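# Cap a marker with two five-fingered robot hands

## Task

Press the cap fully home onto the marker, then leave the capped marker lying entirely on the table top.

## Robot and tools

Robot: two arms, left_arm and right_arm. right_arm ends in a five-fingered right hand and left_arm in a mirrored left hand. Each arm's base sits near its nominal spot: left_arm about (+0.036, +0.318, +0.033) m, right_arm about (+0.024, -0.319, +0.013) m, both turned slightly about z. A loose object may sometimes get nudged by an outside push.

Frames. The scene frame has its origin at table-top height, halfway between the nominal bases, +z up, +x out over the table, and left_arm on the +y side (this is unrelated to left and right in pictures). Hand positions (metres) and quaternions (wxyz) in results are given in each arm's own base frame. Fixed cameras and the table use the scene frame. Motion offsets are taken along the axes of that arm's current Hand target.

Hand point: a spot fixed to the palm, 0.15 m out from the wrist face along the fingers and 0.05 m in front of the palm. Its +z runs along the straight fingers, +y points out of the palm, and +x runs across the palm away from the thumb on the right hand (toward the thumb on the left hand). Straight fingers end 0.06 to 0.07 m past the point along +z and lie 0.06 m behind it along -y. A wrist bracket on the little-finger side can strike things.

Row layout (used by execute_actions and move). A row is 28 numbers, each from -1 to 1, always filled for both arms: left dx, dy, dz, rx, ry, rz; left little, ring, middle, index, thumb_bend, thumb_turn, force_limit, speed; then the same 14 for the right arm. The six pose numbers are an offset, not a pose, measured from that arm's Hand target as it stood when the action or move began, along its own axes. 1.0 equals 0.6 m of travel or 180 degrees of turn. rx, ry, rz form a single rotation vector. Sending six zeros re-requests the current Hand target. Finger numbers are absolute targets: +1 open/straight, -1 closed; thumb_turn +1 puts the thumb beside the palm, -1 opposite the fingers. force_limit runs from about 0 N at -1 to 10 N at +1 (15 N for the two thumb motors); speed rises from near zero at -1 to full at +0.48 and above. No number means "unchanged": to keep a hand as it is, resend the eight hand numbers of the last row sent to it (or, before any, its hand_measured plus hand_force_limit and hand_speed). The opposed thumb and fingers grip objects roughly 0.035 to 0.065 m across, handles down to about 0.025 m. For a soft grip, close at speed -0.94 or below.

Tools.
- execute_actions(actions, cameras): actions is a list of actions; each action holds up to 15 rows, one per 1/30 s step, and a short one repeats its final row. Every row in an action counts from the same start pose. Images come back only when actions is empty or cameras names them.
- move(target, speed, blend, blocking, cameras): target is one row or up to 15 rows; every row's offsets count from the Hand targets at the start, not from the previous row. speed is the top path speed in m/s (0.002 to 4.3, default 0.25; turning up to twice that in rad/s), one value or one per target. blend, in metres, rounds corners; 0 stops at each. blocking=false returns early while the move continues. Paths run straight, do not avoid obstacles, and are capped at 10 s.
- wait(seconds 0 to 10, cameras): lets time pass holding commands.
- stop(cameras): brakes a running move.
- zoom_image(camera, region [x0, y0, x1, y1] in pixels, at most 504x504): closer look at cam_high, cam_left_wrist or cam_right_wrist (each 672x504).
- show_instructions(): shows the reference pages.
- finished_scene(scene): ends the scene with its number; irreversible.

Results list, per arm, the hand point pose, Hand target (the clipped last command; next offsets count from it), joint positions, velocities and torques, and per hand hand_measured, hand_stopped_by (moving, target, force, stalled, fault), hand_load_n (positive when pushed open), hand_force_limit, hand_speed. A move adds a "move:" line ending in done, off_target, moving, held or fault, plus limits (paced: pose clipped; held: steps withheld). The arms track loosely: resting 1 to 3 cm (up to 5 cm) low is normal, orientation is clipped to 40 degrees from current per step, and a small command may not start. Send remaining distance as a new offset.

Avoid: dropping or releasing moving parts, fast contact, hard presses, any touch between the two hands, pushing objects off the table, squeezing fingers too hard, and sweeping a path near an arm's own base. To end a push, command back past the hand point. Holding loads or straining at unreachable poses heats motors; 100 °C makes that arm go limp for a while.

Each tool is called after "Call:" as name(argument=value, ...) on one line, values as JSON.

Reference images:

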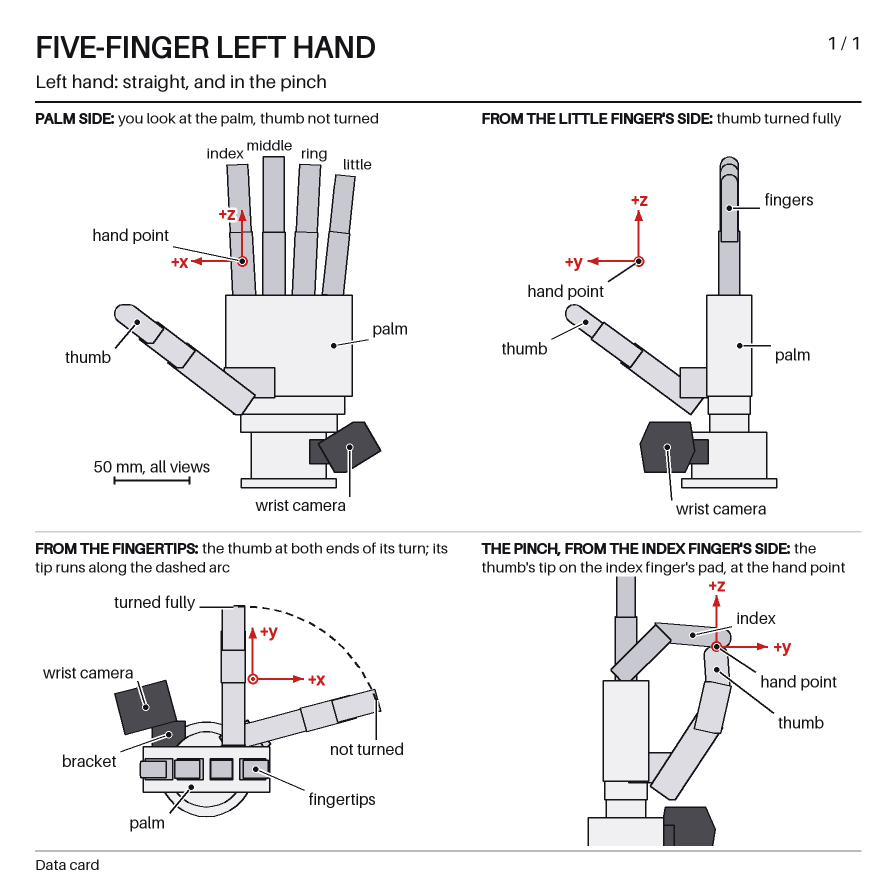

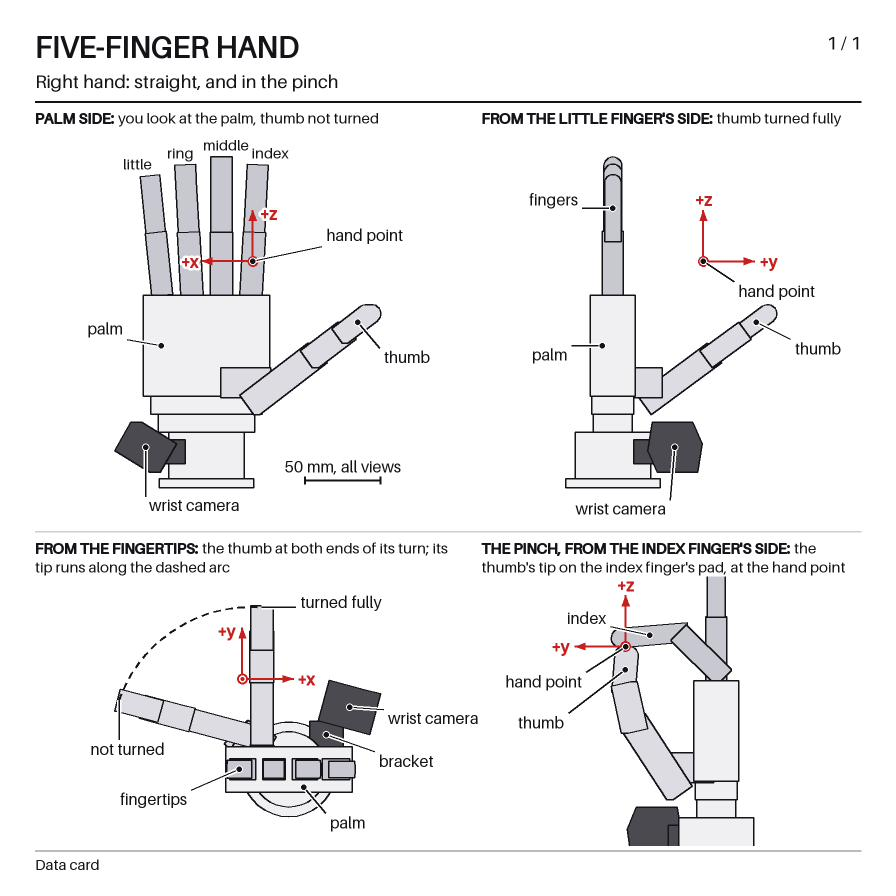

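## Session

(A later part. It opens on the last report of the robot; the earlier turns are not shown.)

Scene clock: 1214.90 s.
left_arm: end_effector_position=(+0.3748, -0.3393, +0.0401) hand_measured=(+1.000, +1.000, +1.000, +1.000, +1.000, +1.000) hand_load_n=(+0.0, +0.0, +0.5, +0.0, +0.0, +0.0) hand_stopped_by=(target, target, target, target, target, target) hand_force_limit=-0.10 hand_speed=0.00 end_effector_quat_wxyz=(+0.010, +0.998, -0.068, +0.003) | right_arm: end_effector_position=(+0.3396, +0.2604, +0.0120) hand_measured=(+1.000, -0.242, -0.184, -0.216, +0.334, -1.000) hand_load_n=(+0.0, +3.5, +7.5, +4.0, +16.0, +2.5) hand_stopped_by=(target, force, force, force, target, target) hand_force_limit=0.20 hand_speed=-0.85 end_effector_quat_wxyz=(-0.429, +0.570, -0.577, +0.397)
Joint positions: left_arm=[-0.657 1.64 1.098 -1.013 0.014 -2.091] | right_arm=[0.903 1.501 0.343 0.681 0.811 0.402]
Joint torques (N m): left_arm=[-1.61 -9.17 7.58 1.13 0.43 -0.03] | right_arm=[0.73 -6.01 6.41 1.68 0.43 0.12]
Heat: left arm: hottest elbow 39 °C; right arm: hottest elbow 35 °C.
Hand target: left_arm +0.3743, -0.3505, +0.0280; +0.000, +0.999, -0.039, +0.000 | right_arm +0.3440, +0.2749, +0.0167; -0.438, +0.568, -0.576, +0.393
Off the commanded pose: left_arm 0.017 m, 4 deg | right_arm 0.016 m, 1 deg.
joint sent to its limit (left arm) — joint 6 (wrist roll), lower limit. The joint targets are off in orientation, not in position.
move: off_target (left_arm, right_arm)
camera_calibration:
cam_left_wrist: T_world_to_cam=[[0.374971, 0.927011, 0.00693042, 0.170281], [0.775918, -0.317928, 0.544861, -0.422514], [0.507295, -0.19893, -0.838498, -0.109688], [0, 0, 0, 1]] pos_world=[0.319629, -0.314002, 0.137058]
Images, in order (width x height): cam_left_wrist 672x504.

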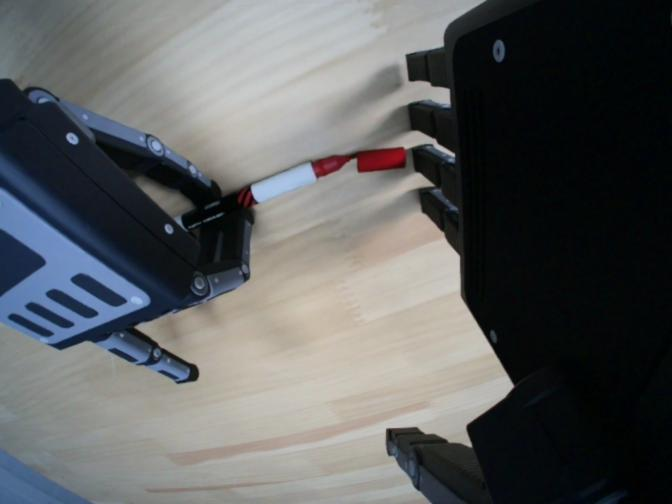

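Call:
move(target=[0,0,0,0,0,0,1,1,1,1,1,1,-0.1,0,0.0333,-0.0014,-0.0015,0,0,0,1,-0.5,-0.5,-0.5,0.33,-1,0.2,-0.85], speed=0.05)

Call:
move(target=[0,0,0,0,0,0,1,1,1,1,1,1,-0.1,0,0.0,0.0069,-0.0211,0,0.0687,0.0223,1,-0.5,-0.5,-0.5,0.33,-1,0.2,-0.85], speed=0.08, cameras=["cam_left_wrist"])

Call:
zoom_image(camera="cam_left_wrist", region=[240, 100, 460, 240])

Scene clock: 1246.80 s.
left_arm: end_effector_position=(+0.3748, -0.3393, +0.0401) hand_measured=(+1.000, +1.000, +1.000, +1.000, +1.000, +1.000) hand_load_n=(+0.0, +0.0, +0.5, +0.0, +0.0, +0.0) hand_stopped_by=(target, target, target, target, target, target) hand_force_limit=-0.10 hand_speed=0.00 end_effector_quat_wxyz=(+0.010, +0.998, -0.068, +0.003) | right_arm: end_effector_position=(+0.3391, +0.2603, +0.0113) hand_measured=(+1.000, -0.242, -0.184, -0.216, +0.334, -1.000) hand_load_n=(+0.0, +3.0, +7.5, +4.5, +15.5, +3.0) hand_stopped_by=(target, force, force, force, target, target) hand_force_limit=0.20 hand_speed=-0.85 end_effector_quat_wxyz=(-0.434, +0.575, -0.574, +0.389)
Joint positions: left_arm=[-0.657 1.64 1.098 -1.013 0.014 -2.091] | right_arm=[0.891 1.498 0.334 0.697 0.779 0.395]
Joint torques (N m): left_arm=[-1.32 -9.05 7.57 1.14 0.44 -0.01] | right_arm=[-1.67 -7.53 3.59 2.41 0.22 -0.04]
Heat: left arm: hottest elbow 38 °C; right arm: hottest elbow 36 °C.
Hand target: left_arm +0.3743, -0.3505, +0.0280; +0.000, +0.999, -0.039, +0.000 | right_arm +0.3439, +0.2549, +0.0166; -0.438, +0.568, -0.576, +0.393
Off the commanded pose: left_arm 0.017 m, 4 deg | right_arm 0.009 m, 1 deg.
joint sent to its limit (left arm) — joint 6 (wrist roll), lower limit. The joint targets are off in orientation, not in position.
move: off_target (left_arm)

Scene clock: 1249.00 s.
left_arm: end_effector_position=(+0.3748, -0.3393, +0.0401) hand_measured=(+1.000, +1.000, +1.000, +1.000, +1.000, +1.000) hand_load_n=(+0.0, +0.0, +0.0, +0.0, +0.0, +0.0) hand_stopped_by=(target, target, target, target, target, target) hand_force_limit=-0.10 hand_speed=0.00 end_effector_quat_wxyz=(+0.010, +0.998, -0.068, +0.003) | right_arm: end_effector_position=(+0.3307, +0.2410, +0.0099) hand_measured=(+1.000, -0.242, -0.184, -0.216, +0.334, -1.000) hand_load_n=(+0.0, +4.0, +7.5, +4.5, +14.5, +2.5) hand_stopped_by=(target, force, force, force, target, target) hand_force_limit=0.20 hand_speed=-0.85 end_effector_quat_wxyz=(+0.377, -0.500, +0.641, -0.444)
Joint positions: left_arm=[-0.657 1.64 1.098 -1.013 0.014 -2.091] | right_arm=[0.981 1.479 0.404 0.339 1.07 0.713]
Joint torques (N m): left_arm=[-1.44 -9.17 7.58 1.16 0.44 -0.02] | right_arm=[1.14 -7.41 5.9 1.02 0.37 0.09]
Heat: left arm: hottest elbow 38 °C; right arm: hottest elbow 36 °C.
Hand target: left_arm +0.3743, -0.3505, +0.0280; +0.000, +0.999, -0.039, +0.000 | right_arm +0.3306, +0.2546, +0.0166; +0.387, -0.502, +0.639, -0.436
Off the commanded pose: left_arm 0.017 m, 4 deg | right_arm 0.015 m, 1 deg.
joint sent to its limit (left arm) — joint 6 (wrist roll), lower limit. The joint targets are off in orientation, not in position.
move: off_target (left_arm, right_arm)
camera_calibration:
cam_left_wrist: T_world_to_cam=[[0.374971, 0.927011, 0.00693042, 0.170281], [0.775918, -0.317928, 0.544861, -0.422514], [0.507295, -0.19893, -0.838498, -0.109688], [0, 0, 0, 1]] pos_world=[0.319629, -0.314002, 0.137058]
Images, in order (width x height): cam_left_wrist 672x504.

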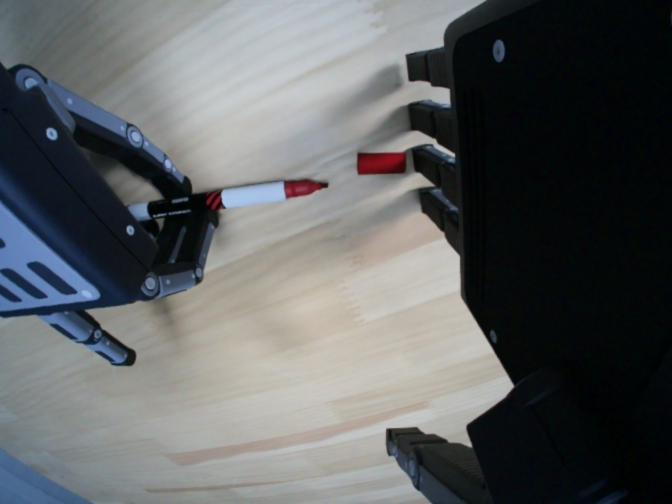

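Scaled by 2.291 from the camera's 672x504 image, which has a finer 960x720 frame.

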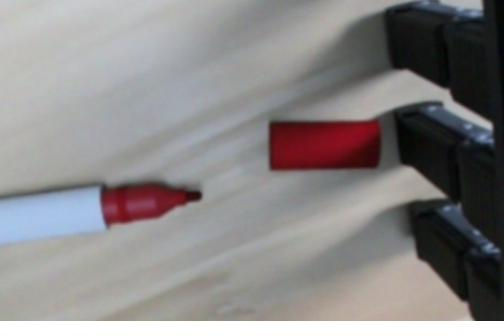

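Call:
move(target=[0,0,0,0,0,0,1,1,1,1,1,1,-0.1,0,-0.0097,0.0027,-0.011,0,0,0,1,-0.5,-0.5,-0.5,0.33,-1,0.2,-0.85], speed=0.05, cameras=["cam_left_wrist"])

Call:
zoom_image(camera="cam_left_wrist", region=[240, 100, 460, 240])

Scene clock: 1263.00 s.
left_arm: end_effector_position=(+0.3748, -0.3393, +0.0401) hand_measured=(+1.000, +1.000, +1.000, +1.000, +1.000, +1.000) hand_load_n=(+0.0, +0.0, +0.0, +0.0, +0.0, +0.0) hand_stopped_by=(target, target, target, target, target, target) hand_force_limit=-0.10 hand_speed=0.00 end_effector_quat_wxyz=(+0.010, +0.998, -0.068, +0.003) | right_arm: end_effector_position=(+0.3254, +0.2453, +0.0098) hand_measured=(+1.000, -0.242, -0.184, -0.216, +0.334, -1.000) hand_load_n=(+0.0, +4.0, +8.0, +4.5, +15.0, +2.5) hand_stopped_by=(target, force, force, force, target, target) hand_force_limit=0.20 hand_speed=-0.85 end_effector_quat_wxyz=(+0.375, -0.499, +0.642, -0.445)
Joint positions: left_arm=[-0.657 1.64 1.098 -1.013 0.014 -2.091] | right_arm=[1.006 1.479 0.415 0.288 1.093 0.754]
Joint torques (N m): left_arm=[-1.26 -9.17 7.54 1.16 0.43 -0.02] | right_arm=[1.32 -7.47 6.19 1.1 0.32 0.08]
Heat: left arm: hottest elbow 38 °C; right arm: hottest elbow 36 °C.
Hand target: left_arm +0.3743, -0.3505, +0.0280; +0.000, +0.999, -0.039, +0.000 | right_arm +0.3252, +0.2615, +0.0175; +0.387, -0.502, +0.639, -0.436
Off the commanded pose: left_arm 0.017 m, 4 deg | right_arm 0.018 m, 2 deg.
joint sent to its limit (left arm) — joint 6 (wrist roll), lower limit. The joint targets are off in orientation, not in position.
move: off_target (left_arm, right_arm)
camera_calibration:
cam_left_wrist: T_world_to_cam=[[0.374971, 0.927011, 0.00693042, 0.170281], [0.775918, -0.317928, 0.544861, -0.422514], [0.507295, -0.19893, -0.838498, -0.109688], [0, 0, 0, 1]] pos_world=[0.319629, -0.314002, 0.137058]
Images, in order (width x height): cam_left_wrist 672x504.

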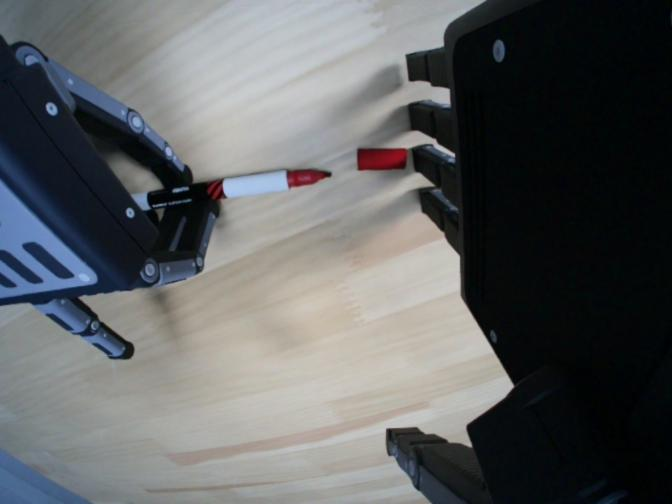

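Scaled by 2.291 from the camera's 672x504 image, which has a finer 960x720 frame.

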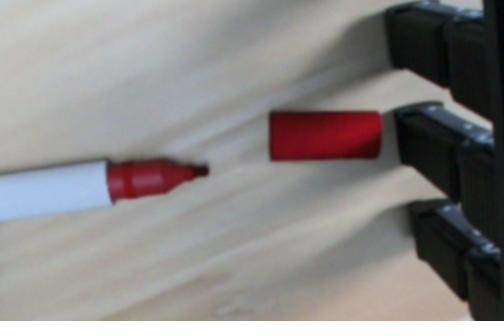

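Call:
wait(seconds=0.5, cameras=["cam_left_wrist"])

Call:
zoom_image(camera="cam_left_wrist", region=[240, 100, 460, 240])

Scene clock: 1269.57 s.
left_arm: end_effector_position=(+0.3748, -0.3393, +0.0401) hand_measured=(+1.000, +1.000, +1.000, +1.000, +1.000, +1.000) hand_load_n=(+0.0, +0.0, +0.0, +0.0, +0.0, +0.0) hand_stopped_by=(target, target, target, target, target, target) hand_force_limit=-0.10 hand_speed=0.00 end_effector_quat_wxyz=(+0.010, +0.998, -0.068, +0.003) | right_arm: end_effector_position=(+0.3255, +0.2453, +0.0098) hand_measured=(+1.000, -0.242, -0.184, -0.216, +0.334, -1.000) hand_load_n=(+0.0, +4.0, +8.0, +4.5, +15.0, +2.5) hand_stopped_by=(target, force, force, force, target, target) hand_force_limit=0.20 hand_speed=-0.85 end_effector_quat_wxyz=(+0.375, -0.499, +0.642, -0.445)
Joint positions: left_arm=[-0.657 1.64 1.098 -1.013 0.014 -2.091] | right_arm=[1.006 1.479 0.415 0.288 1.093 0.755]
Joint torques (N m): left_arm=[-1.26 -9.17 7.57 1.16 0.44 -0.03] | right_arm=[1.32 -7.36 6.19 1.09 0.32 0.09]
Heat: left arm: hottest elbow 38 °C; right arm: hottest elbow 36 °C.
Hand target: left_arm +0.3743, -0.3505, +0.0280; +0.000, +0.999, -0.039, +0.000 | right_arm +0.3252, +0.2616, +0.0175; +0.387, -0.501, +0.640, -0.436
Off the commanded pose: left_arm 0.017 m, 4 deg | right_arm 0.018 m, 2 deg.
wait: 0.50 s; at rest from the start
camera_calibration:
cam_left_wrist: T_world_to_cam=[[0.374971, 0.927011, 0.00693042, 0.170281], [0.775918, -0.317928, 0.544861, -0.422514], [0.507295, -0.19893, -0.838498, -0.109688], [0, 0, 0, 1]] pos_world=[0.319629, -0.314002, 0.137058]
Images, in order (width x height): cam_left_wrist 672x504.

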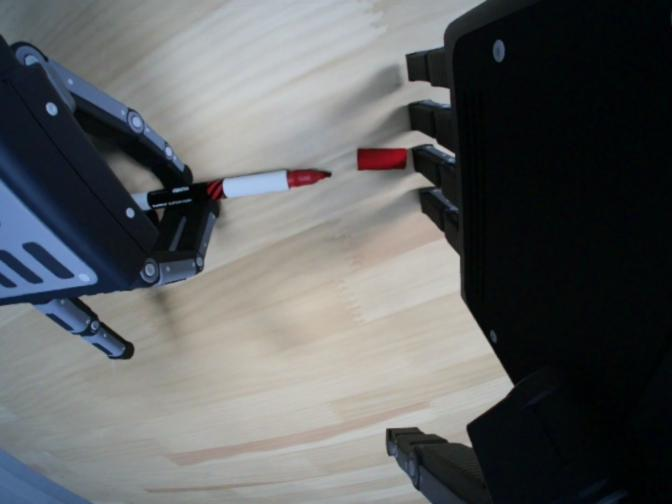

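Scaled by 2.291 from the camera's 672x504 image, which has a finer 960x720 frame.

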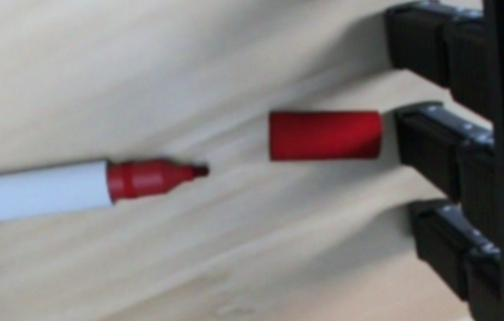

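Call:
move(target=[0,0,0,0,0,0,1,1,1,1,1,1,-0.1,0,-0.0238,0.0072,-0.017,0.0016,0.0263,0.0089,1,-0.5,-0.5,-0.5,0.33,-1,0.2,-0.85], speed=0.04, cameras=["cam_left_wrist"])

Call:
zoom_image(camera="cam_left_wrist", region=[240, 100, 460, 240])

Scene clock: 1278.67 s.
left_arm: end_effector_position=(+0.3748, -0.3393, +0.0401) hand_measured=(+1.000, +1.000, +1.000, +1.000, +1.000, +1.000) hand_load_n=(+0.0, +0.0, +0.5, +0.0, +0.0, +0.0) hand_stopped_by=(target, target, target, target, target, target) hand_force_limit=-0.10 hand_speed=0.00 end_effector_quat_wxyz=(+0.010, +0.998, -0.068, +0.003) | right_arm: end_effector_position=(+0.3141, +0.2611, +0.0116) hand_measured=(+1.000, -0.242, -0.184, -0.216, +0.334, -1.000) hand_load_n=(+0.0, +3.5, +7.5, +4.0, +16.0, +3.0) hand_stopped_by=(target, force, force, force, target, target) hand_force_limit=0.20 hand_speed=-0.85 end_effector_quat_wxyz=(+0.357, -0.476, +0.661, -0.458)
Joint positions: left_arm=[-0.657 1.64 1.098 -1.013 0.014 -2.091] | right_arm=[1.082 1.502 0.516 -0.051 1.182 1.04]
Joint torques (N m): left_arm=[-1.38 -8.94 7.56 1.1 0.44 -0.01] | right_arm=[0.67 -6.65 7.21 1.03 0.8 0.12]
Heat: left arm: hottest elbow 38 °C; right arm: hottest elbow 36 °C.
Hand target: left_arm +0.3743, -0.3505, +0.0280; +0.000, +0.999, -0.039, +0.000 | right_arm +0.3171, +0.2779, +0.0175; +0.367, -0.473, +0.661, -0.452
Off the commanded pose: left_arm 0.017 m, 4 deg | right_arm 0.018 m, 1 deg.
joint sent to its limit (left arm) — joint 6 (wrist roll), lower limit. The joint targets are off in orientation, not in position.
move: off_target (left_arm, right_arm)
camera_calibration:
cam_left_wrist: T_world_to_cam=[[0.374971, 0.927011, 0.00693042, 0.170281], [0.775918, -0.317928, 0.544861, -0.422514], [0.507295, -0.19893, -0.838498, -0.109688], [0, 0, 0, 1]] pos_world=[0.319629, -0.314002, 0.137058]
Images, in order (width x height): cam_left_wrist 672x504.

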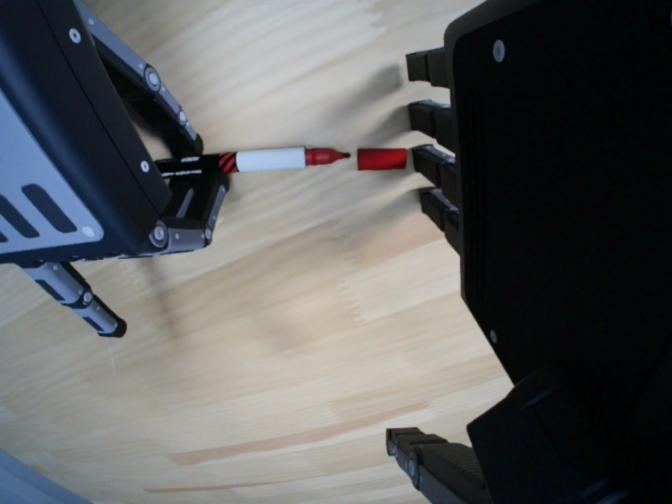

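Scaled by 2.291 from the camera's 672x504 image, which has a finer 960x720 frame.

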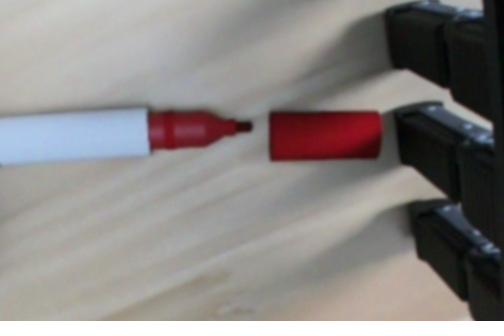

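Call:
move(target=[0,0,0,0,0,0,1,1,1,1,1,1,-0.1,0,-0.0175,0,0.0042,0,0,0,1,-0.5,-0.5,-0.5,0.33,-1,0.2,-0.85], speed=0.04, cameras=["cam_left_wrist"])

Call:
zoom_image(camera="cam_left_wrist", region=[240, 100, 460, 240])

Scene clock: 1286.27 s.
left_arm: end_effector_position=(+0.3748, -0.3393, +0.0401) hand_measured=(+1.000, +1.000, +1.000, +1.000, +1.000, +1.000) hand_load_n=(+0.0, +0.0, +0.5, +0.0, -0.5, +0.0) hand_stopped_by=(target, target, target, target, target, target) hand_force_limit=-0.10 hand_speed=0.00 end_effector_quat_wxyz=(+0.010, +0.998, -0.068, +0.003) | right_arm: end_effector_position=(+0.3193, +0.2708, +0.0115) hand_measured=(+1.000, -0.242, -0.184, -0.216, +0.334, -1.000) hand_load_n=(+0.0, +3.5, +8.0, +4.0, +16.0, +3.0) hand_stopped_by=(target, force, force, force, target, target) hand_force_limit=0.20 hand_speed=-0.85 end_effector_quat_wxyz=(+0.358, -0.476, +0.661, -0.457)
Joint positions: left_arm=[-0.657 1.64 1.098 -1.013 0.014 -2.091] | right_arm=[1.082 1.527 0.545 -0.053 1.182 1.041]
Joint torques (N m): left_arm=[-1.32 -9 7.53 1.1 0.43 -0.01] | right_arm=[0.79 -6.77 7.25 1.02 0.79 0.11]
Heat: left arm: hottest elbow 38 °C; right arm: hottest elbow 36 °C.
Hand target: left_arm +0.3743, -0.3505, +0.0280; +0.000, +0.999, -0.039, +0.000 | right_arm +0.3224, +0.2872, +0.0173; +0.367, -0.473, +0.661, -0.452
Off the commanded pose: left_arm 0.017 m, 4 deg | right_arm 0.018 m, 1 deg.
joint sent to its limit (left arm) — joint 6 (wrist roll), lower limit. The joint targets are off in orientation, not in position.
move: off_target (left_arm, right_arm)
camera_calibration:
cam_left_wrist: T_world_to_cam=[[0.374971, 0.927011, 0.00693042, 0.170281], [0.775918, -0.317928, 0.544861, -0.422514], [0.507295, -0.19893, -0.838498, -0.109688], [0, 0, 0, 1]] pos_world=[0.319629, -0.314002, 0.137058]
Images, in order (width x height): cam_left_wrist 672x504.

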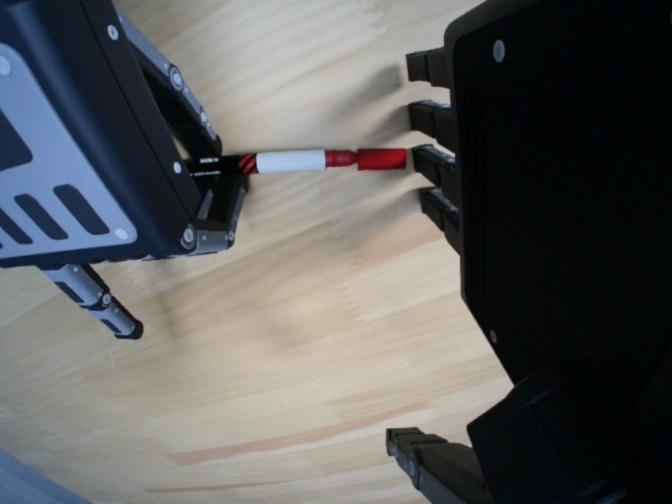

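Scaled by 2.291 from the camera's 672x504 image, which has a finer 960x720 frame.

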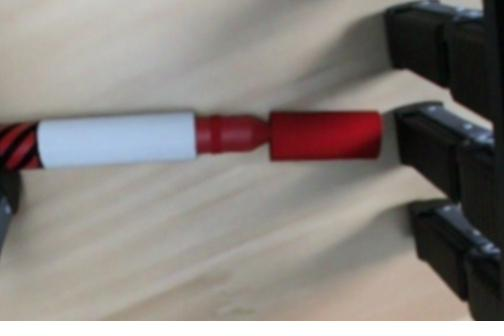

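Call:
move(target=[0,0,0,0,0,0,1,1,1,1,1,1,-0.1,0,-0.02,0.0004,0.0024,0,0,0,1,-0.5,-0.5,-0.5,0.33,-1,0.2,-0.85], speed=0.04, cameras=["cam_left_wrist"])

Call:
zoom_image(camera="cam_left_wrist", region=[240, 100, 460, 240])

Scene clock: 1291.10 s.
left_arm: end_effector_position=(+0.3748, -0.3393, +0.0401) hand_measured=(+1.000, +1.000, +1.000, +1.000, +1.000, +1.000) hand_load_n=(+0.0, +0.0, +0.5, +0.0, +0.0, +0.0) hand_stopped_by=(target, target, target, target, target, target) hand_force_limit=-0.10 hand_speed=0.00 end_effector_quat_wxyz=(+0.010, +0.998, -0.068, +0.003) | right_arm: end_effector_position=(+0.3243, +0.2815, +0.0115) hand_measured=(+1.000, -0.242, -0.184, -0.216, +0.334, -1.000) hand_load_n=(+0.0, +3.5, +7.5, +4.0, +15.5, +3.0) hand_stopped_by=(target, force, force, force, target, target) hand_force_limit=0.20 hand_speed=-0.85 end_effector_quat_wxyz=(+0.357, -0.476, +0.661, -0.458)
Joint positions: left_arm=[-0.657 1.64 1.098 -1.013 0.014 -2.091] | right_arm=[1.083 1.553 0.579 -0.067 1.183 1.045]
Joint torques (N m): left_arm=[-1.44 -9.05 7.6 1.17 0.44 -0.01] | right_arm=[0.97 -7.24 7.34 0.99 0.8 0.12]
Heat: left arm: hottest elbow 38 °C; right arm: hottest elbow 36 °C.
Hand target: left_arm +0.3743, -0.3505, +0.0280; +0.000, +0.999, -0.039, +0.000 | right_arm +0.3271, +0.2983, +0.0172; +0.367, -0.473, +0.661, -0.453
Off the commanded pose: left_arm 0.017 m, 4 deg | right_arm 0.018 m, 1 deg.
joint sent to its limit (left arm) — joint 6 (wrist roll), lower limit. The joint targets are off in orientation, not in position.
move: off_target (left_arm, right_arm)
camera_calibration:
cam_left_wrist: T_world_to_cam=[[0.374971, 0.927011, 0.00693042, 0.170281], [0.775918, -0.317928, 0.544861, -0.422514], [0.507295, -0.19893, -0.838498, -0.109688], [0, 0, 0, 1]] pos_world=[0.319629, -0.314002, 0.137058]
Images, in order (width x height): cam_left_wrist 672x504.

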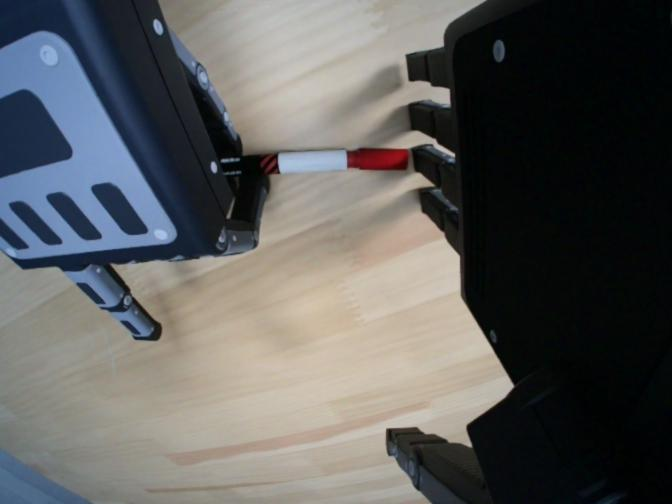

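Scaled by 2.291 from the camera's 672x504 image, which has a finer 960x720 frame.

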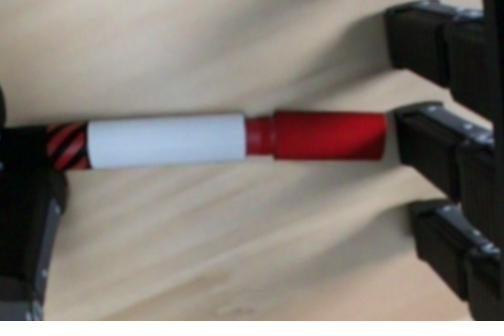

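Call:
move(target=[0,0,0,0,0,0,1,1,1,1,1,1,-0.1,0,-0.02,0.0004,0.0024,0,0,0,1,-0.5,-0.5,-0.5,0.33,-1,0.2,-0.85], speed=0.04, cameras=["cam_left_wrist"])

Call:
zoom_image(camera="cam_left_wrist", region=[240, 100, 460, 240])

Scene clock: 1295.63 s.
left_arm: end_effector_position=(+0.3748, -0.3392, +0.0401) hand_measured=(+1.000, +1.000, +1.000, +1.000, +1.000, +1.000) hand_load_n=(+0.0, +0.0, +0.0, +0.0, +0.0, +0.0) hand_stopped_by=(target, target, target, target, target, target) hand_force_limit=-0.10 hand_speed=0.00 end_effector_quat_wxyz=(+0.010, +0.998, -0.068, +0.003) | right_arm: end_effector_position=(+0.3282, +0.2879, +0.0119) hand_measured=(+1.000, -0.242, -0.184, -0.216, +0.334, -1.000) hand_load_n=(+0.0, +4.5, +7.5, +3.0, +16.0, +2.0) hand_stopped_by=(target, force, force, force, target, target) hand_force_limit=0.20 hand_speed=-0.85 end_effector_quat_wxyz=(+0.354, -0.476, +0.659, -0.462)
Joint positions: left_arm=[-0.657 1.64 1.098 -1.013 0.013 -2.091] | right_arm=[1.085 1.572 0.606 -0.087 1.192 1.049]
Joint torques (N m): left_arm=[-1.44 -9.11 7.54 1.13 0.44 -0.02] | right_arm=[0.91 -7.36 7.88 1.05 0.54 0.14]
Heat: left arm: hottest elbow 38 °C; right arm: hottest elbow 36 °C.
Hand target: left_arm +0.3744, -0.3505, +0.0280; -0.001, +0.999, -0.039, +0.000 | right_arm +0.3316, +0.3096, +0.0172; +0.367, -0.473, +0.661, -0.452
Off the commanded pose: left_arm 0.017 m, 4 deg | right_arm 0.022 m, 2 deg.
joint sent to its limit (left arm) — joint 6 (wrist roll), lower limit. The joint targets are off in orientation, not in position.
move: off_target (left_arm, right_arm)
camera_calibration:
cam_left_wrist: T_world_to_cam=[[0.374913, 0.927031, 0.00730215, 0.170125], [0.775805, -0.318046, 0.544953, -0.422573], [0.507511, -0.198645, -0.838435, -0.109707], [0, 0, 0, 1]] pos_world=[0.31973, -0.313901, 0.137059]
Images, in order (width x height): cam_left_wrist 672x504.

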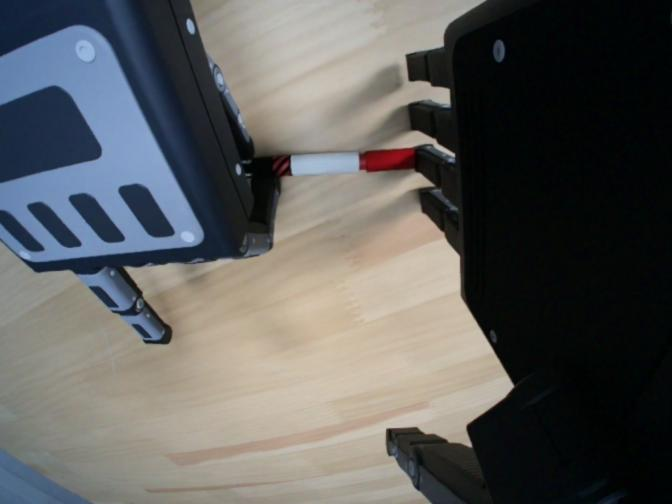

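Scaled by 2.291 from the camera's 672x504 image, which has a finer 960x720 frame.

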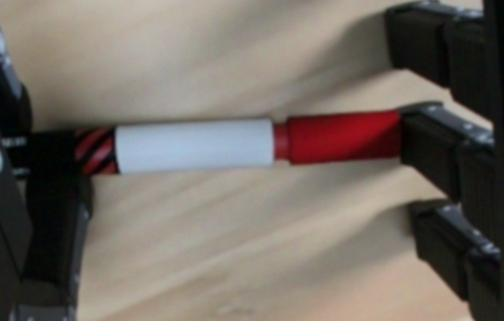

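Call:
move(target=[0,0,0,0,0,0,1,1,1,1,1,1,-0.1,0,-0.02,0.0004,0.0024,0,0,0,1,-0.5,-0.5,-0.5,0.33,-1,0.2,-0.85], speed=0.04, cameras=["cam_left_wrist"])

Call:
zoom_image(camera="cam_left_wrist", region=[280, 110, 440, 220])

Scene clock: 1299.83 s.
left_arm: end_effector_position=(+0.3752, -0.3388, +0.0400) hand_measured=(+1.000, +1.000, +1.000, +1.000, +1.000, +1.000) hand_load_n=(+0.0, +0.0, +0.5, +0.0, +0.0, +0.0) hand_stopped_by=(target, target, target, target, target, target) hand_force_limit=-0.10 hand_speed=0.00 end_effector_quat_wxyz=(+0.009, +0.998, -0.068, +0.004) | right_arm: end_effector_position=(+0.3310, +0.2898, +0.0110) hand_measured=(+1.000, -0.242, -0.184, -0.216, +0.334, -1.000) hand_load_n=(+0.0, +4.0, +8.5, +2.0, +15.5, +0.0) hand_stopped_by=(target, force, force, force, target, target) hand_force_limit=0.20 hand_speed=-0.85 end_effector_quat_wxyz=(+0.347, -0.479, +0.655, -0.471)
Joint positions: left_arm=[-0.657 1.64 1.098 -1.013 0.01 -2.091] | right_arm=[1.085 1.59 0.628 -0.114 1.204 1.05]
Joint torques (N m): left_arm=[-1.44 -9.05 7.57 1.14 0.56 -0.02] | right_arm=[1.14 -7.3 8.84 1.36 0.19 0.21]
Heat: left arm: hottest elbow 38 °C; right arm: hottest elbow 36 °C.
Hand target: left_arm +0.3743, -0.3505, +0.0280; +0.000, +0.999, -0.039, +0.000 | right_arm +0.3363, +0.3207, +0.0172; +0.367, -0.473, +0.661, -0.452
Off the commanded pose: left_arm 0.017 m, 3 deg | right_arm 0.032 m, 3 deg.
joint sent to its limit (left arm) — joint 6 (wrist roll), lower limit. The joint targets are off in orientation, not in position.
move: off_target (left_arm, right_arm)
camera_calibration:
cam_left_wrist: T_world_to_cam=[[0.374841, 0.927036, 0.00989505, 0.169569], [0.774969, -0.319176, 0.545482, -0.422639], [0.50884, -0.196801, -0.838064, -0.109782], [0, 0, 0, 1]] pos_world=[0.319832, -0.313698, 0.13686]
Images, in order (width x height): cam_left_wrist 672x504.

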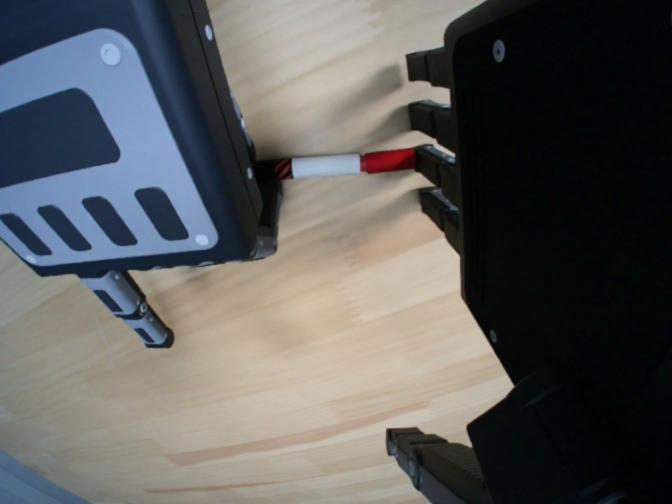

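Scaled by 3.150 from the camera's 672x504 image, which has a finer 960x720 frame.

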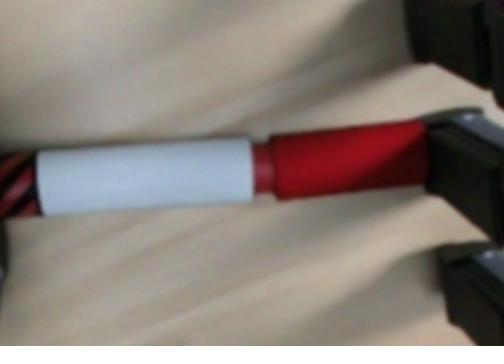

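Call:
move(target=[0,0,0,0,0,0,1,1,1,1,1,1,-0.1,0,-0.025,0.0005,0.003,0,0,0,1,-0.5,-0.5,-0.5,0.33,-1,0.2,-0.85], speed=0.04, cameras=["cam_left_wrist"])

Call:
zoom_image(camera="cam_left_wrist", region=[280, 110, 440, 220])

Scene clock: 1306.70 s.
left_arm: end_effector_position=(+0.3767, -0.3368, +0.0395) hand_measured=(+1.000, +1.000, +1.000, +1.000, +1.000, +1.000) hand_load_n=(+0.0, +0.0, +1.0, +0.0, +0.0, +0.0) hand_stopped_by=(target, target, target, target, target, target) hand_force_limit=-0.10 hand_speed=0.00 end_effector_quat_wxyz=(+0.004, +0.998, -0.068, +0.007) | right_arm: end_effector_position=(+0.3350, +0.2936, +0.0109) hand_measured=(+1.000, -0.242, -0.184, -0.216, +0.334, -1.000) hand_load_n=(+0.0, +4.0, +9.0, +2.0, +15.5, -2.5) hand_stopped_by=(target, force, force, force, target, target) hand_force_limit=0.20 hand_speed=-0.85 end_effector_quat_wxyz=(+0.338, -0.482, +0.650, -0.481)
Joint positions: left_arm=[-0.657 1.64 1.098 -1.013 -0.002 -2.092] | right_arm=[1.085 1.611 0.658 -0.148 1.217 1.049]
Joint torques (N m): left_arm=[-1.44 -9.11 7.51 1.13 1.11 -0.01] | right_arm=[1.49 -7.18 9.88 1.72 -0.2 0.29]
Heat: left arm: hottest elbow 38 °C; right arm: hottest elbow 37 °C.
Hand target: left_arm +0.3743, -0.3505, +0.0280; -0.001, +0.999, -0.039, +0.000 | right_arm +0.3421, +0.3346, +0.0172; +0.367, -0.473, +0.661, -0.453
Off the commanded pose: left_arm 0.018 m, 3 deg | right_arm 0.042 m, 5 deg.
joint sent to its limit (left arm) — joint 6 (wrist roll), lower limit. The joint targets are off in orientation, not in position.
move: off_target (left_arm, right_arm)
camera_calibration:
cam_left_wrist: T_world_to_cam=[[0.373548, 0.927351, 0.0219701, 0.167288], [0.771164, -0.323622, 0.548247, -0.423201], [0.515527, -0.187854, -0.836028, -0.110133], [0, 0, 0, 1]] pos_world=[0.320644, -0.312781, 0.136269]
Images, in order (width x height): cam_left_wrist 672x504.

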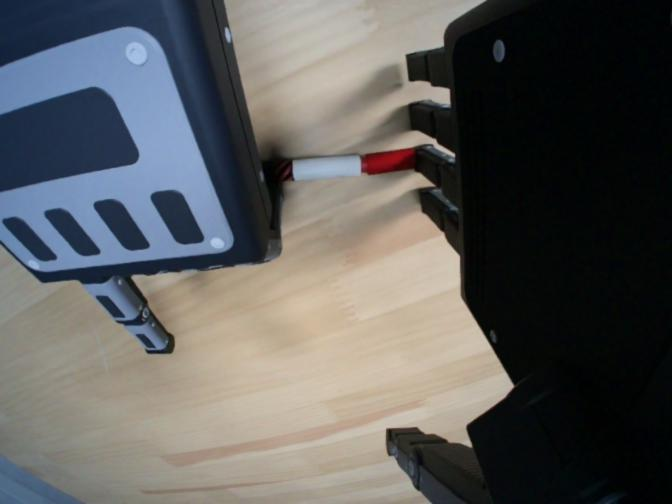

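Scaled by 3.150 from the camera's 672x504 image, which has a finer 960x720 frame.

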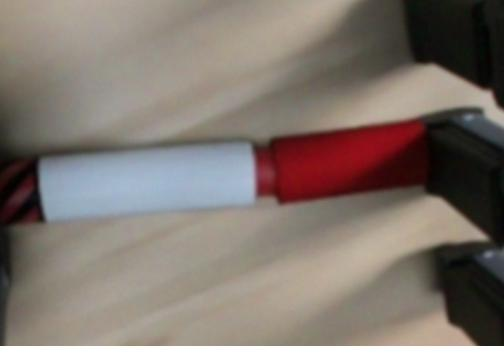

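Call:
move(target=[[0,0,0,0,0,0,1,1,1,1,1,1,-0.1,0,0.0717,0.0006,-0.0067,0,0,0,1,-0.5,-0.5,-0.5,0.33,-1,0.2,-0.85],[0,0.0,-0.2,0,0,0,1,1,1,1,1,1,-0.1,0,0.0717,0.0006,-0.0067,0,0,0,1,-0.5,-0.5,-0.5,0.33,-1,0.2,-0.85]], speed=0.1, cameras=["cam_left_wrist","cam_high"])

Scene clock: 1345.00 s.
left_arm: end_effector_position=(+0.3642, -0.3394, +0.1255) hand_measured=(+1.000, +1.000, +1.000, +1.000, +1.000, +1.000) hand_load_n=(+0.0, +0.0, +0.0, +0.0, +0.0, +0.0) hand_stopped_by=(target, target, target, target, target, target) hand_force_limit=-0.10 hand_speed=0.00 end_effector_quat_wxyz=(-0.003, +0.997, -0.072, -0.024) | right_arm: end_effector_position=(+0.3288, +0.2885, +0.0121) hand_measured=(+1.000, -0.242, -0.184, -0.216, +0.334, -1.000) hand_load_n=(+0.0, +0.5, +8.5, +5.5, +15.0, +0.0) hand_stopped_by=(target, force, force, force, target, target) hand_force_limit=0.20 hand_speed=-0.85 end_effector_quat_wxyz=(+0.357, -0.474, +0.659, -0.462)
Joint positions: left_arm=[-0.666 1.562 1.257 -1.308 0.022 -2.092] | right_arm=[1.085 1.574 0.605 -0.077 1.194 1.048]
Joint torques (N m): left_arm=[-0.56 -12.69 10.17 0.21 0.17 -0.01] | right_arm=[0.56 -9.05 4.36 1.83 0.39 0.06]
Heat: left arm: hottest elbow 37 °C; right arm: hottest elbow 39 °C.
Hand target: left_arm +0.3742, -0.3507, +0.1480; +0.000, +0.999, -0.039, +0.000 | right_arm +0.3262, +0.2945, +0.0158; +0.367, -0.473, +0.661, -0.453
Off the commanded pose: left_arm 0.027 m, 5 deg | right_arm 0.008 m, 2 deg.
joint sent to its limit (left arm) — joint 6 (wrist roll), lower limit. The joint targets are off in orientation, not in position.
move: off_target (left_arm)
camera_calibration:
cam_left_wrist: T_world_to_cam=[[0.383451, 0.92345, 0.014347, 0.168477], [0.800022, -0.33988, 0.494414, -0.470732], [0.461443, -0.178106, -0.869108, -0.00508777], [0, 0, 0, 1]] pos_world=[0.314341, -0.316479, 0.225898]
Images, in order (width x height): cam_high 672x504, cam_left_wrist 672x504.

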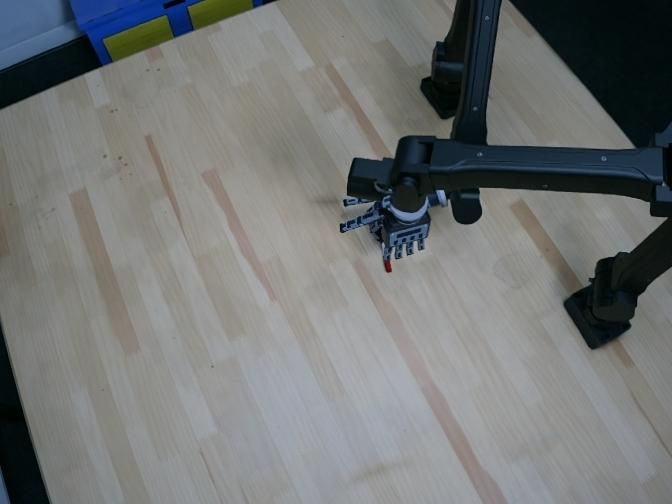

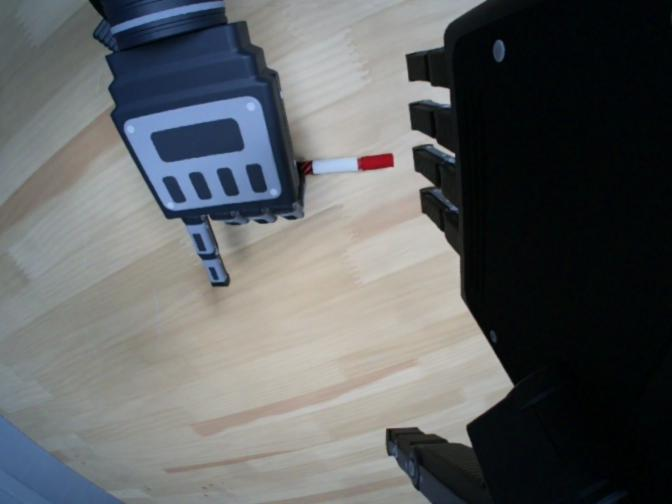

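Call:
move(target=[0.0,-0.1,-0.12,0,0,0,1,1,1,1,1,1,-0.1,0,0,0,0,0,0,0,1,0.1,0.1,0.1,0.42,-1,0.1,-0.8], speed=0.2, cameras=["cam_left_wrist","cam_right_wrist"])

Scene clock: 1355.30 s.
left_arm: end_effector_position=(+0.3690, -0.2863, +0.2022) hand_measured=(+1.000, +1.000, +1.000, +1.000, +1.000, +1.000) hand_load_n=(+0.0, +0.5, +0.0, +0.0, +0.0, +0.0) hand_stopped_by=(target, target, target, target, target, target) hand_force_limit=-0.10 hand_speed=0.00 end_effector_quat_wxyz=(-0.008, +0.999, -0.035, -0.013) | right_arm: end_effector_position=(+0.3288, +0.2883, +0.0126) hand_measured=(+1.000, +0.100, +0.100, +0.100, +0.418, -1.000) hand_load_n=(+0.0, +0.0, +0.0, +0.0, -2.5, -0.5) hand_stopped_by=(target, target, target, target, target, target) hand_force_limit=0.10 hand_speed=-0.80 end_effector_quat_wxyz=(+0.358, -0.473, +0.660, -0.461)
Joint positions: left_arm=[-0.579 1.436 1.323 -1.49 -0.001 -2.079] | right_arm=[1.085 1.572 0.602 -0.073 1.194 1.049]
Joint torques (N m): left_arm=[0.32 -10.23 10.41 0.29 0.02 0.22] | right_arm=[0.62 -9 4.52 1.69 0.38 0.04]
Heat: left arm: hottest elbow 37 °C; right arm: hottest elbow 38 °C.
Hand target: left_arm +0.3789, -0.2911, +0.2201; +0.000, +0.999, -0.040, +0.000 | right_arm +0.3261, +0.2945, +0.0158; +0.367, -0.473, +0.661, -0.453
Off the commanded pose: left_arm 0.021 m, 2 deg | right_arm 0.008 m, 1 deg.
move: off_target (left_arm)
camera_calibration:
cam_left_wrist: T_world_to_cam=[[0.313662, 0.948962, 0.0329875, 0.145879], [0.812051, -0.28609, 0.50865, -0.486399], [0.492127, -0.132757, -0.860341, 0.0686319], [0, 0, 0, 1]] pos_world=[0.315448, -0.268476, 0.301642]
cam_right_wrist: T_world_to_cam=[[-0.371964, -0.164793, -0.913502, 0.17947], [-0.324506, 0.945105, -0.0383607, -0.166858], [0.869677, 0.282168, -0.405021, -0.243879], [0, 0, 0, 1]] pos_world=[0.224706, 0.256089, 0.0587693]
Images, in order (width x height): cam_left_wrist 672x504, cam_right_wrist 672x504.

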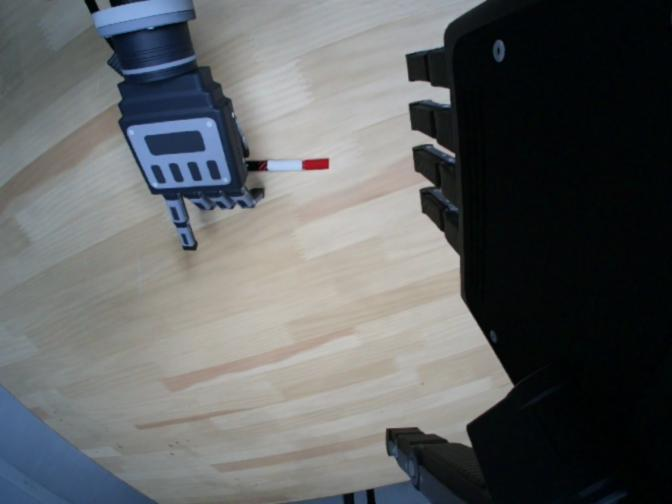

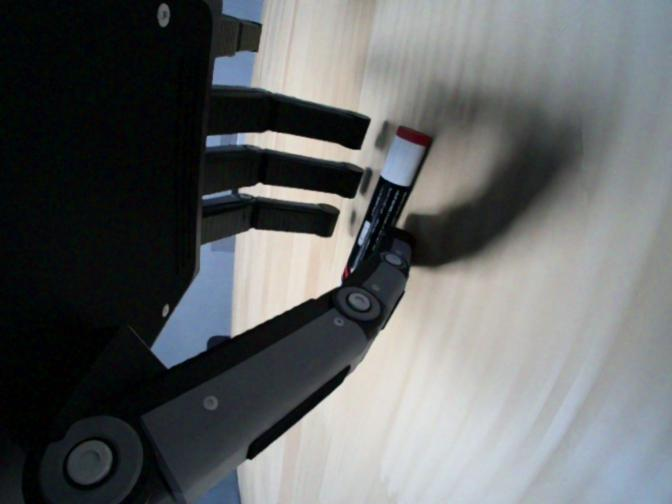

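Call:
move(target=[[0.0,0,0,0,0,0,1,1,1,1,1,1,-0.1,0,0,-0.0245,-0.0083,0,0,0,1,0.1,0.1,0.1,0.45,-1,0.1,-0.8],[0.0,0,0,0,0,0,1,1,1,1,1,1,-0.1,0,-0.0617,-0.0245,-0.0083,0,0,0,1,0.1,0.1,0.1,0.45,-1,0.1,-0.8]], speed=0.08, cameras=["cam_left_wrist","cam_right_wrist"])

Scene clock: 1363.00 s.
left_arm: end_effector_position=(+0.3688, -0.2863, +0.2022) hand_measured=(+1.000, +1.000, +1.000, +1.000, +1.000, +1.000) hand_load_n=(+0.0, +0.0, +0.0, +0.0, +0.0, +0.0) hand_stopped_by=(target, target, target, target, target, target) hand_force_limit=-0.10 hand_speed=0.00 end_effector_quat_wxyz=(-0.008, +0.999, -0.035, -0.013) | right_arm: end_effector_position=(+0.3335, +0.3121, +0.0266) hand_measured=(+1.000, +0.100, +0.100, +0.100, +0.450, -1.000) hand_load_n=(+0.0, +0.0, +0.0, +0.0, +0.0, +0.5) hand_stopped_by=(target, target, target, target, target, target) hand_force_limit=0.10 hand_speed=-0.80 end_effector_quat_wxyz=(+0.357, -0.477, +0.660, -0.458)
Joint positions: left_arm=[-0.579 1.436 1.323 -1.49 -0.001 -2.079] | right_arm=[1.1 1.577 0.682 -0.18 1.191 1.08]
Joint torques (N m): left_arm=[0.21 -10.29 10.47 0.27 0.02 0.22] | right_arm=[0.85 -7.88 7.92 0.96 0.82 0.11]
Heat: left arm: hottest elbow 38 °C; right arm: hottest elbow 38 °C.
Hand target: left_arm +0.3789, -0.2910, +0.2201; +0.000, +0.999, -0.040, +0.000 | right_arm +0.3364, +0.3292, +0.0334; +0.367, -0.473, +0.661, -0.452
Off the commanded pose: left_arm 0.021 m, 2 deg | right_arm 0.019 m, 1 deg.
move: off_target (left_arm, right_arm)
camera_calibration:
cam_left_wrist: T_world_to_cam=[[0.314113, 0.948808, 0.0331185, 0.145593], [0.812071, -0.286589, 0.508338, -0.486334], [0.491807, -0.132781, -0.86052, 0.0688425], [0, 0, 0, 1]] pos_world=[0.315347, -0.268377, 0.301641]
cam_right_wrist: T_world_to_cam=[[-0.3796, -0.166575, -0.910031, 0.200983], [-0.331228, 0.942922, -0.0344308, -0.184388], [0.863824, 0.288358, -0.413107, -0.248781], [0, 0, 0, 1]] pos_world=[0.230122, 0.279081, 0.073779]
Images, in order (width x height): cam_left_wrist 672x504, cam_right_wrist 672x504.

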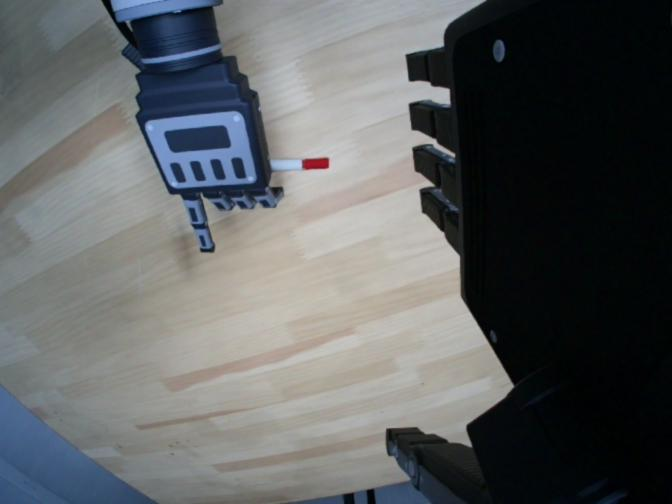

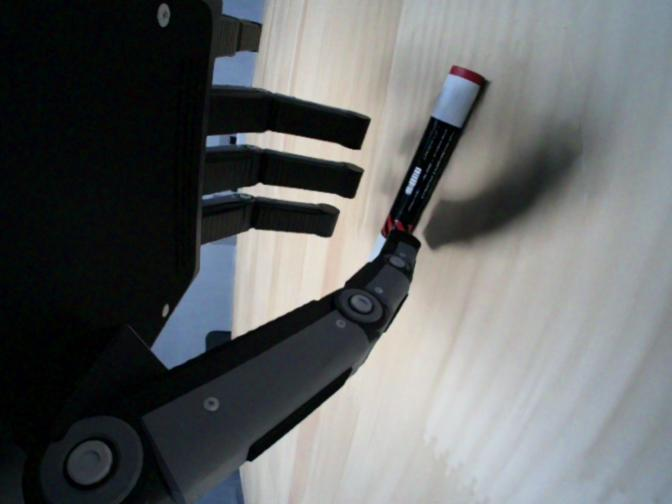

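Call:
move(target=[0.0,0,0,0,0,0,1,1,1,1,1,1,-0.1,0,-0.0084,0.0257,0.0088,0,0,0,1,0.1,0.1,0.1,0.42,-1,0.1,-0.8], speed=0.08, cameras=["cam_right_wrist"])

Call:
zoom_image(camera="cam_right_wrist", region=[300, 70, 510, 280])

Scene clock: 1370.50 s.
left_arm: end_effector_position=(+0.3688, -0.2863, +0.2022) hand_measured=(+1.000, +1.000, +1.000, +1.000, +1.000, +1.000) hand_load_n=(+0.0, +0.0, +0.0, +0.0, +0.0, +0.0) hand_stopped_by=(target, target, target, target, target, target) hand_force_limit=-0.10 hand_speed=0.00 end_effector_quat_wxyz=(-0.008, +0.999, -0.035, -0.013) | right_arm: end_effector_position=(+0.3343, +0.3134, +0.0135) hand_measured=(+1.000, +0.100, +0.100, +0.100, +0.420, -1.000) hand_load_n=(-0.5, +0.0, +0.0, +0.0, -1.0, -1.0) hand_stopped_by=(target, target, target, target, target, target) hand_force_limit=0.10 hand_speed=-0.80 end_effector_quat_wxyz=(+0.350, -0.480, +0.657, -0.464)
Joint positions: left_arm=[-0.579 1.436 1.323 -1.49 -0.001 -2.079] | right_arm=[1.102 1.622 0.691 -0.17 1.199 1.087]
Joint torques (N m): left_arm=[0.26 -10.29 10.47 0.24 0.02 0.23] | right_arm=[0.79 -7.82 7.58 1.85 0.58 0.14]
Heat: left arm: hottest elbow 39 °C; right arm: hottest elbow 39 °C.
Hand target: left_arm +0.3789, -0.2910, +0.2201; +0.000, +0.999, -0.040, +0.000 | right_arm +0.3382, +0.3349, +0.0175; +0.367, -0.473, +0.661, -0.452
Off the commanded pose: left_arm 0.021 m, 2 deg | right_arm 0.022 m, 3 deg.
move: off_target (left_arm, right_arm)
camera_calibration:
cam_right_wrist: T_world_to_cam=[[-0.382754, -0.182873, -0.90557, 0.195727], [-0.327467, 0.943425, -0.0521085, -0.187013], [0.863866, 0.276599, -0.420984, -0.251605], [0, 0, 0, 1]] pos_world=[0.231027, 0.28182, 0.0615776]
Images, in order (width x height): cam_right_wrist 672x504.

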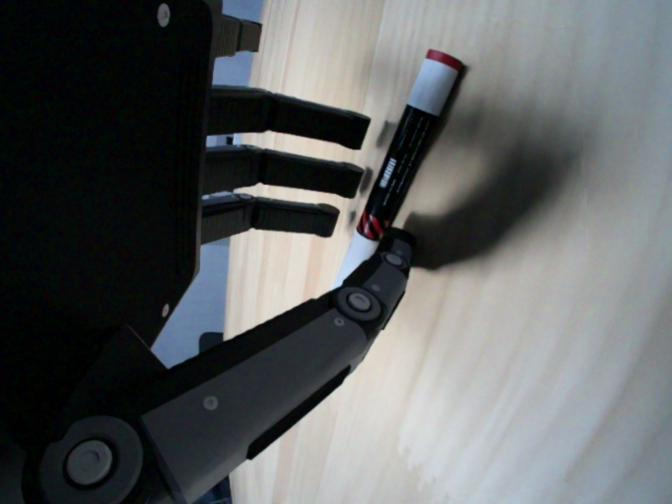

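Scaled by 2.400 from the camera's 672x504 image, which has a finer 960x720 frame.

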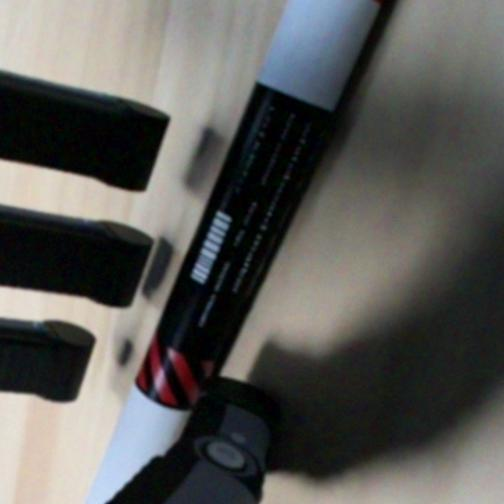

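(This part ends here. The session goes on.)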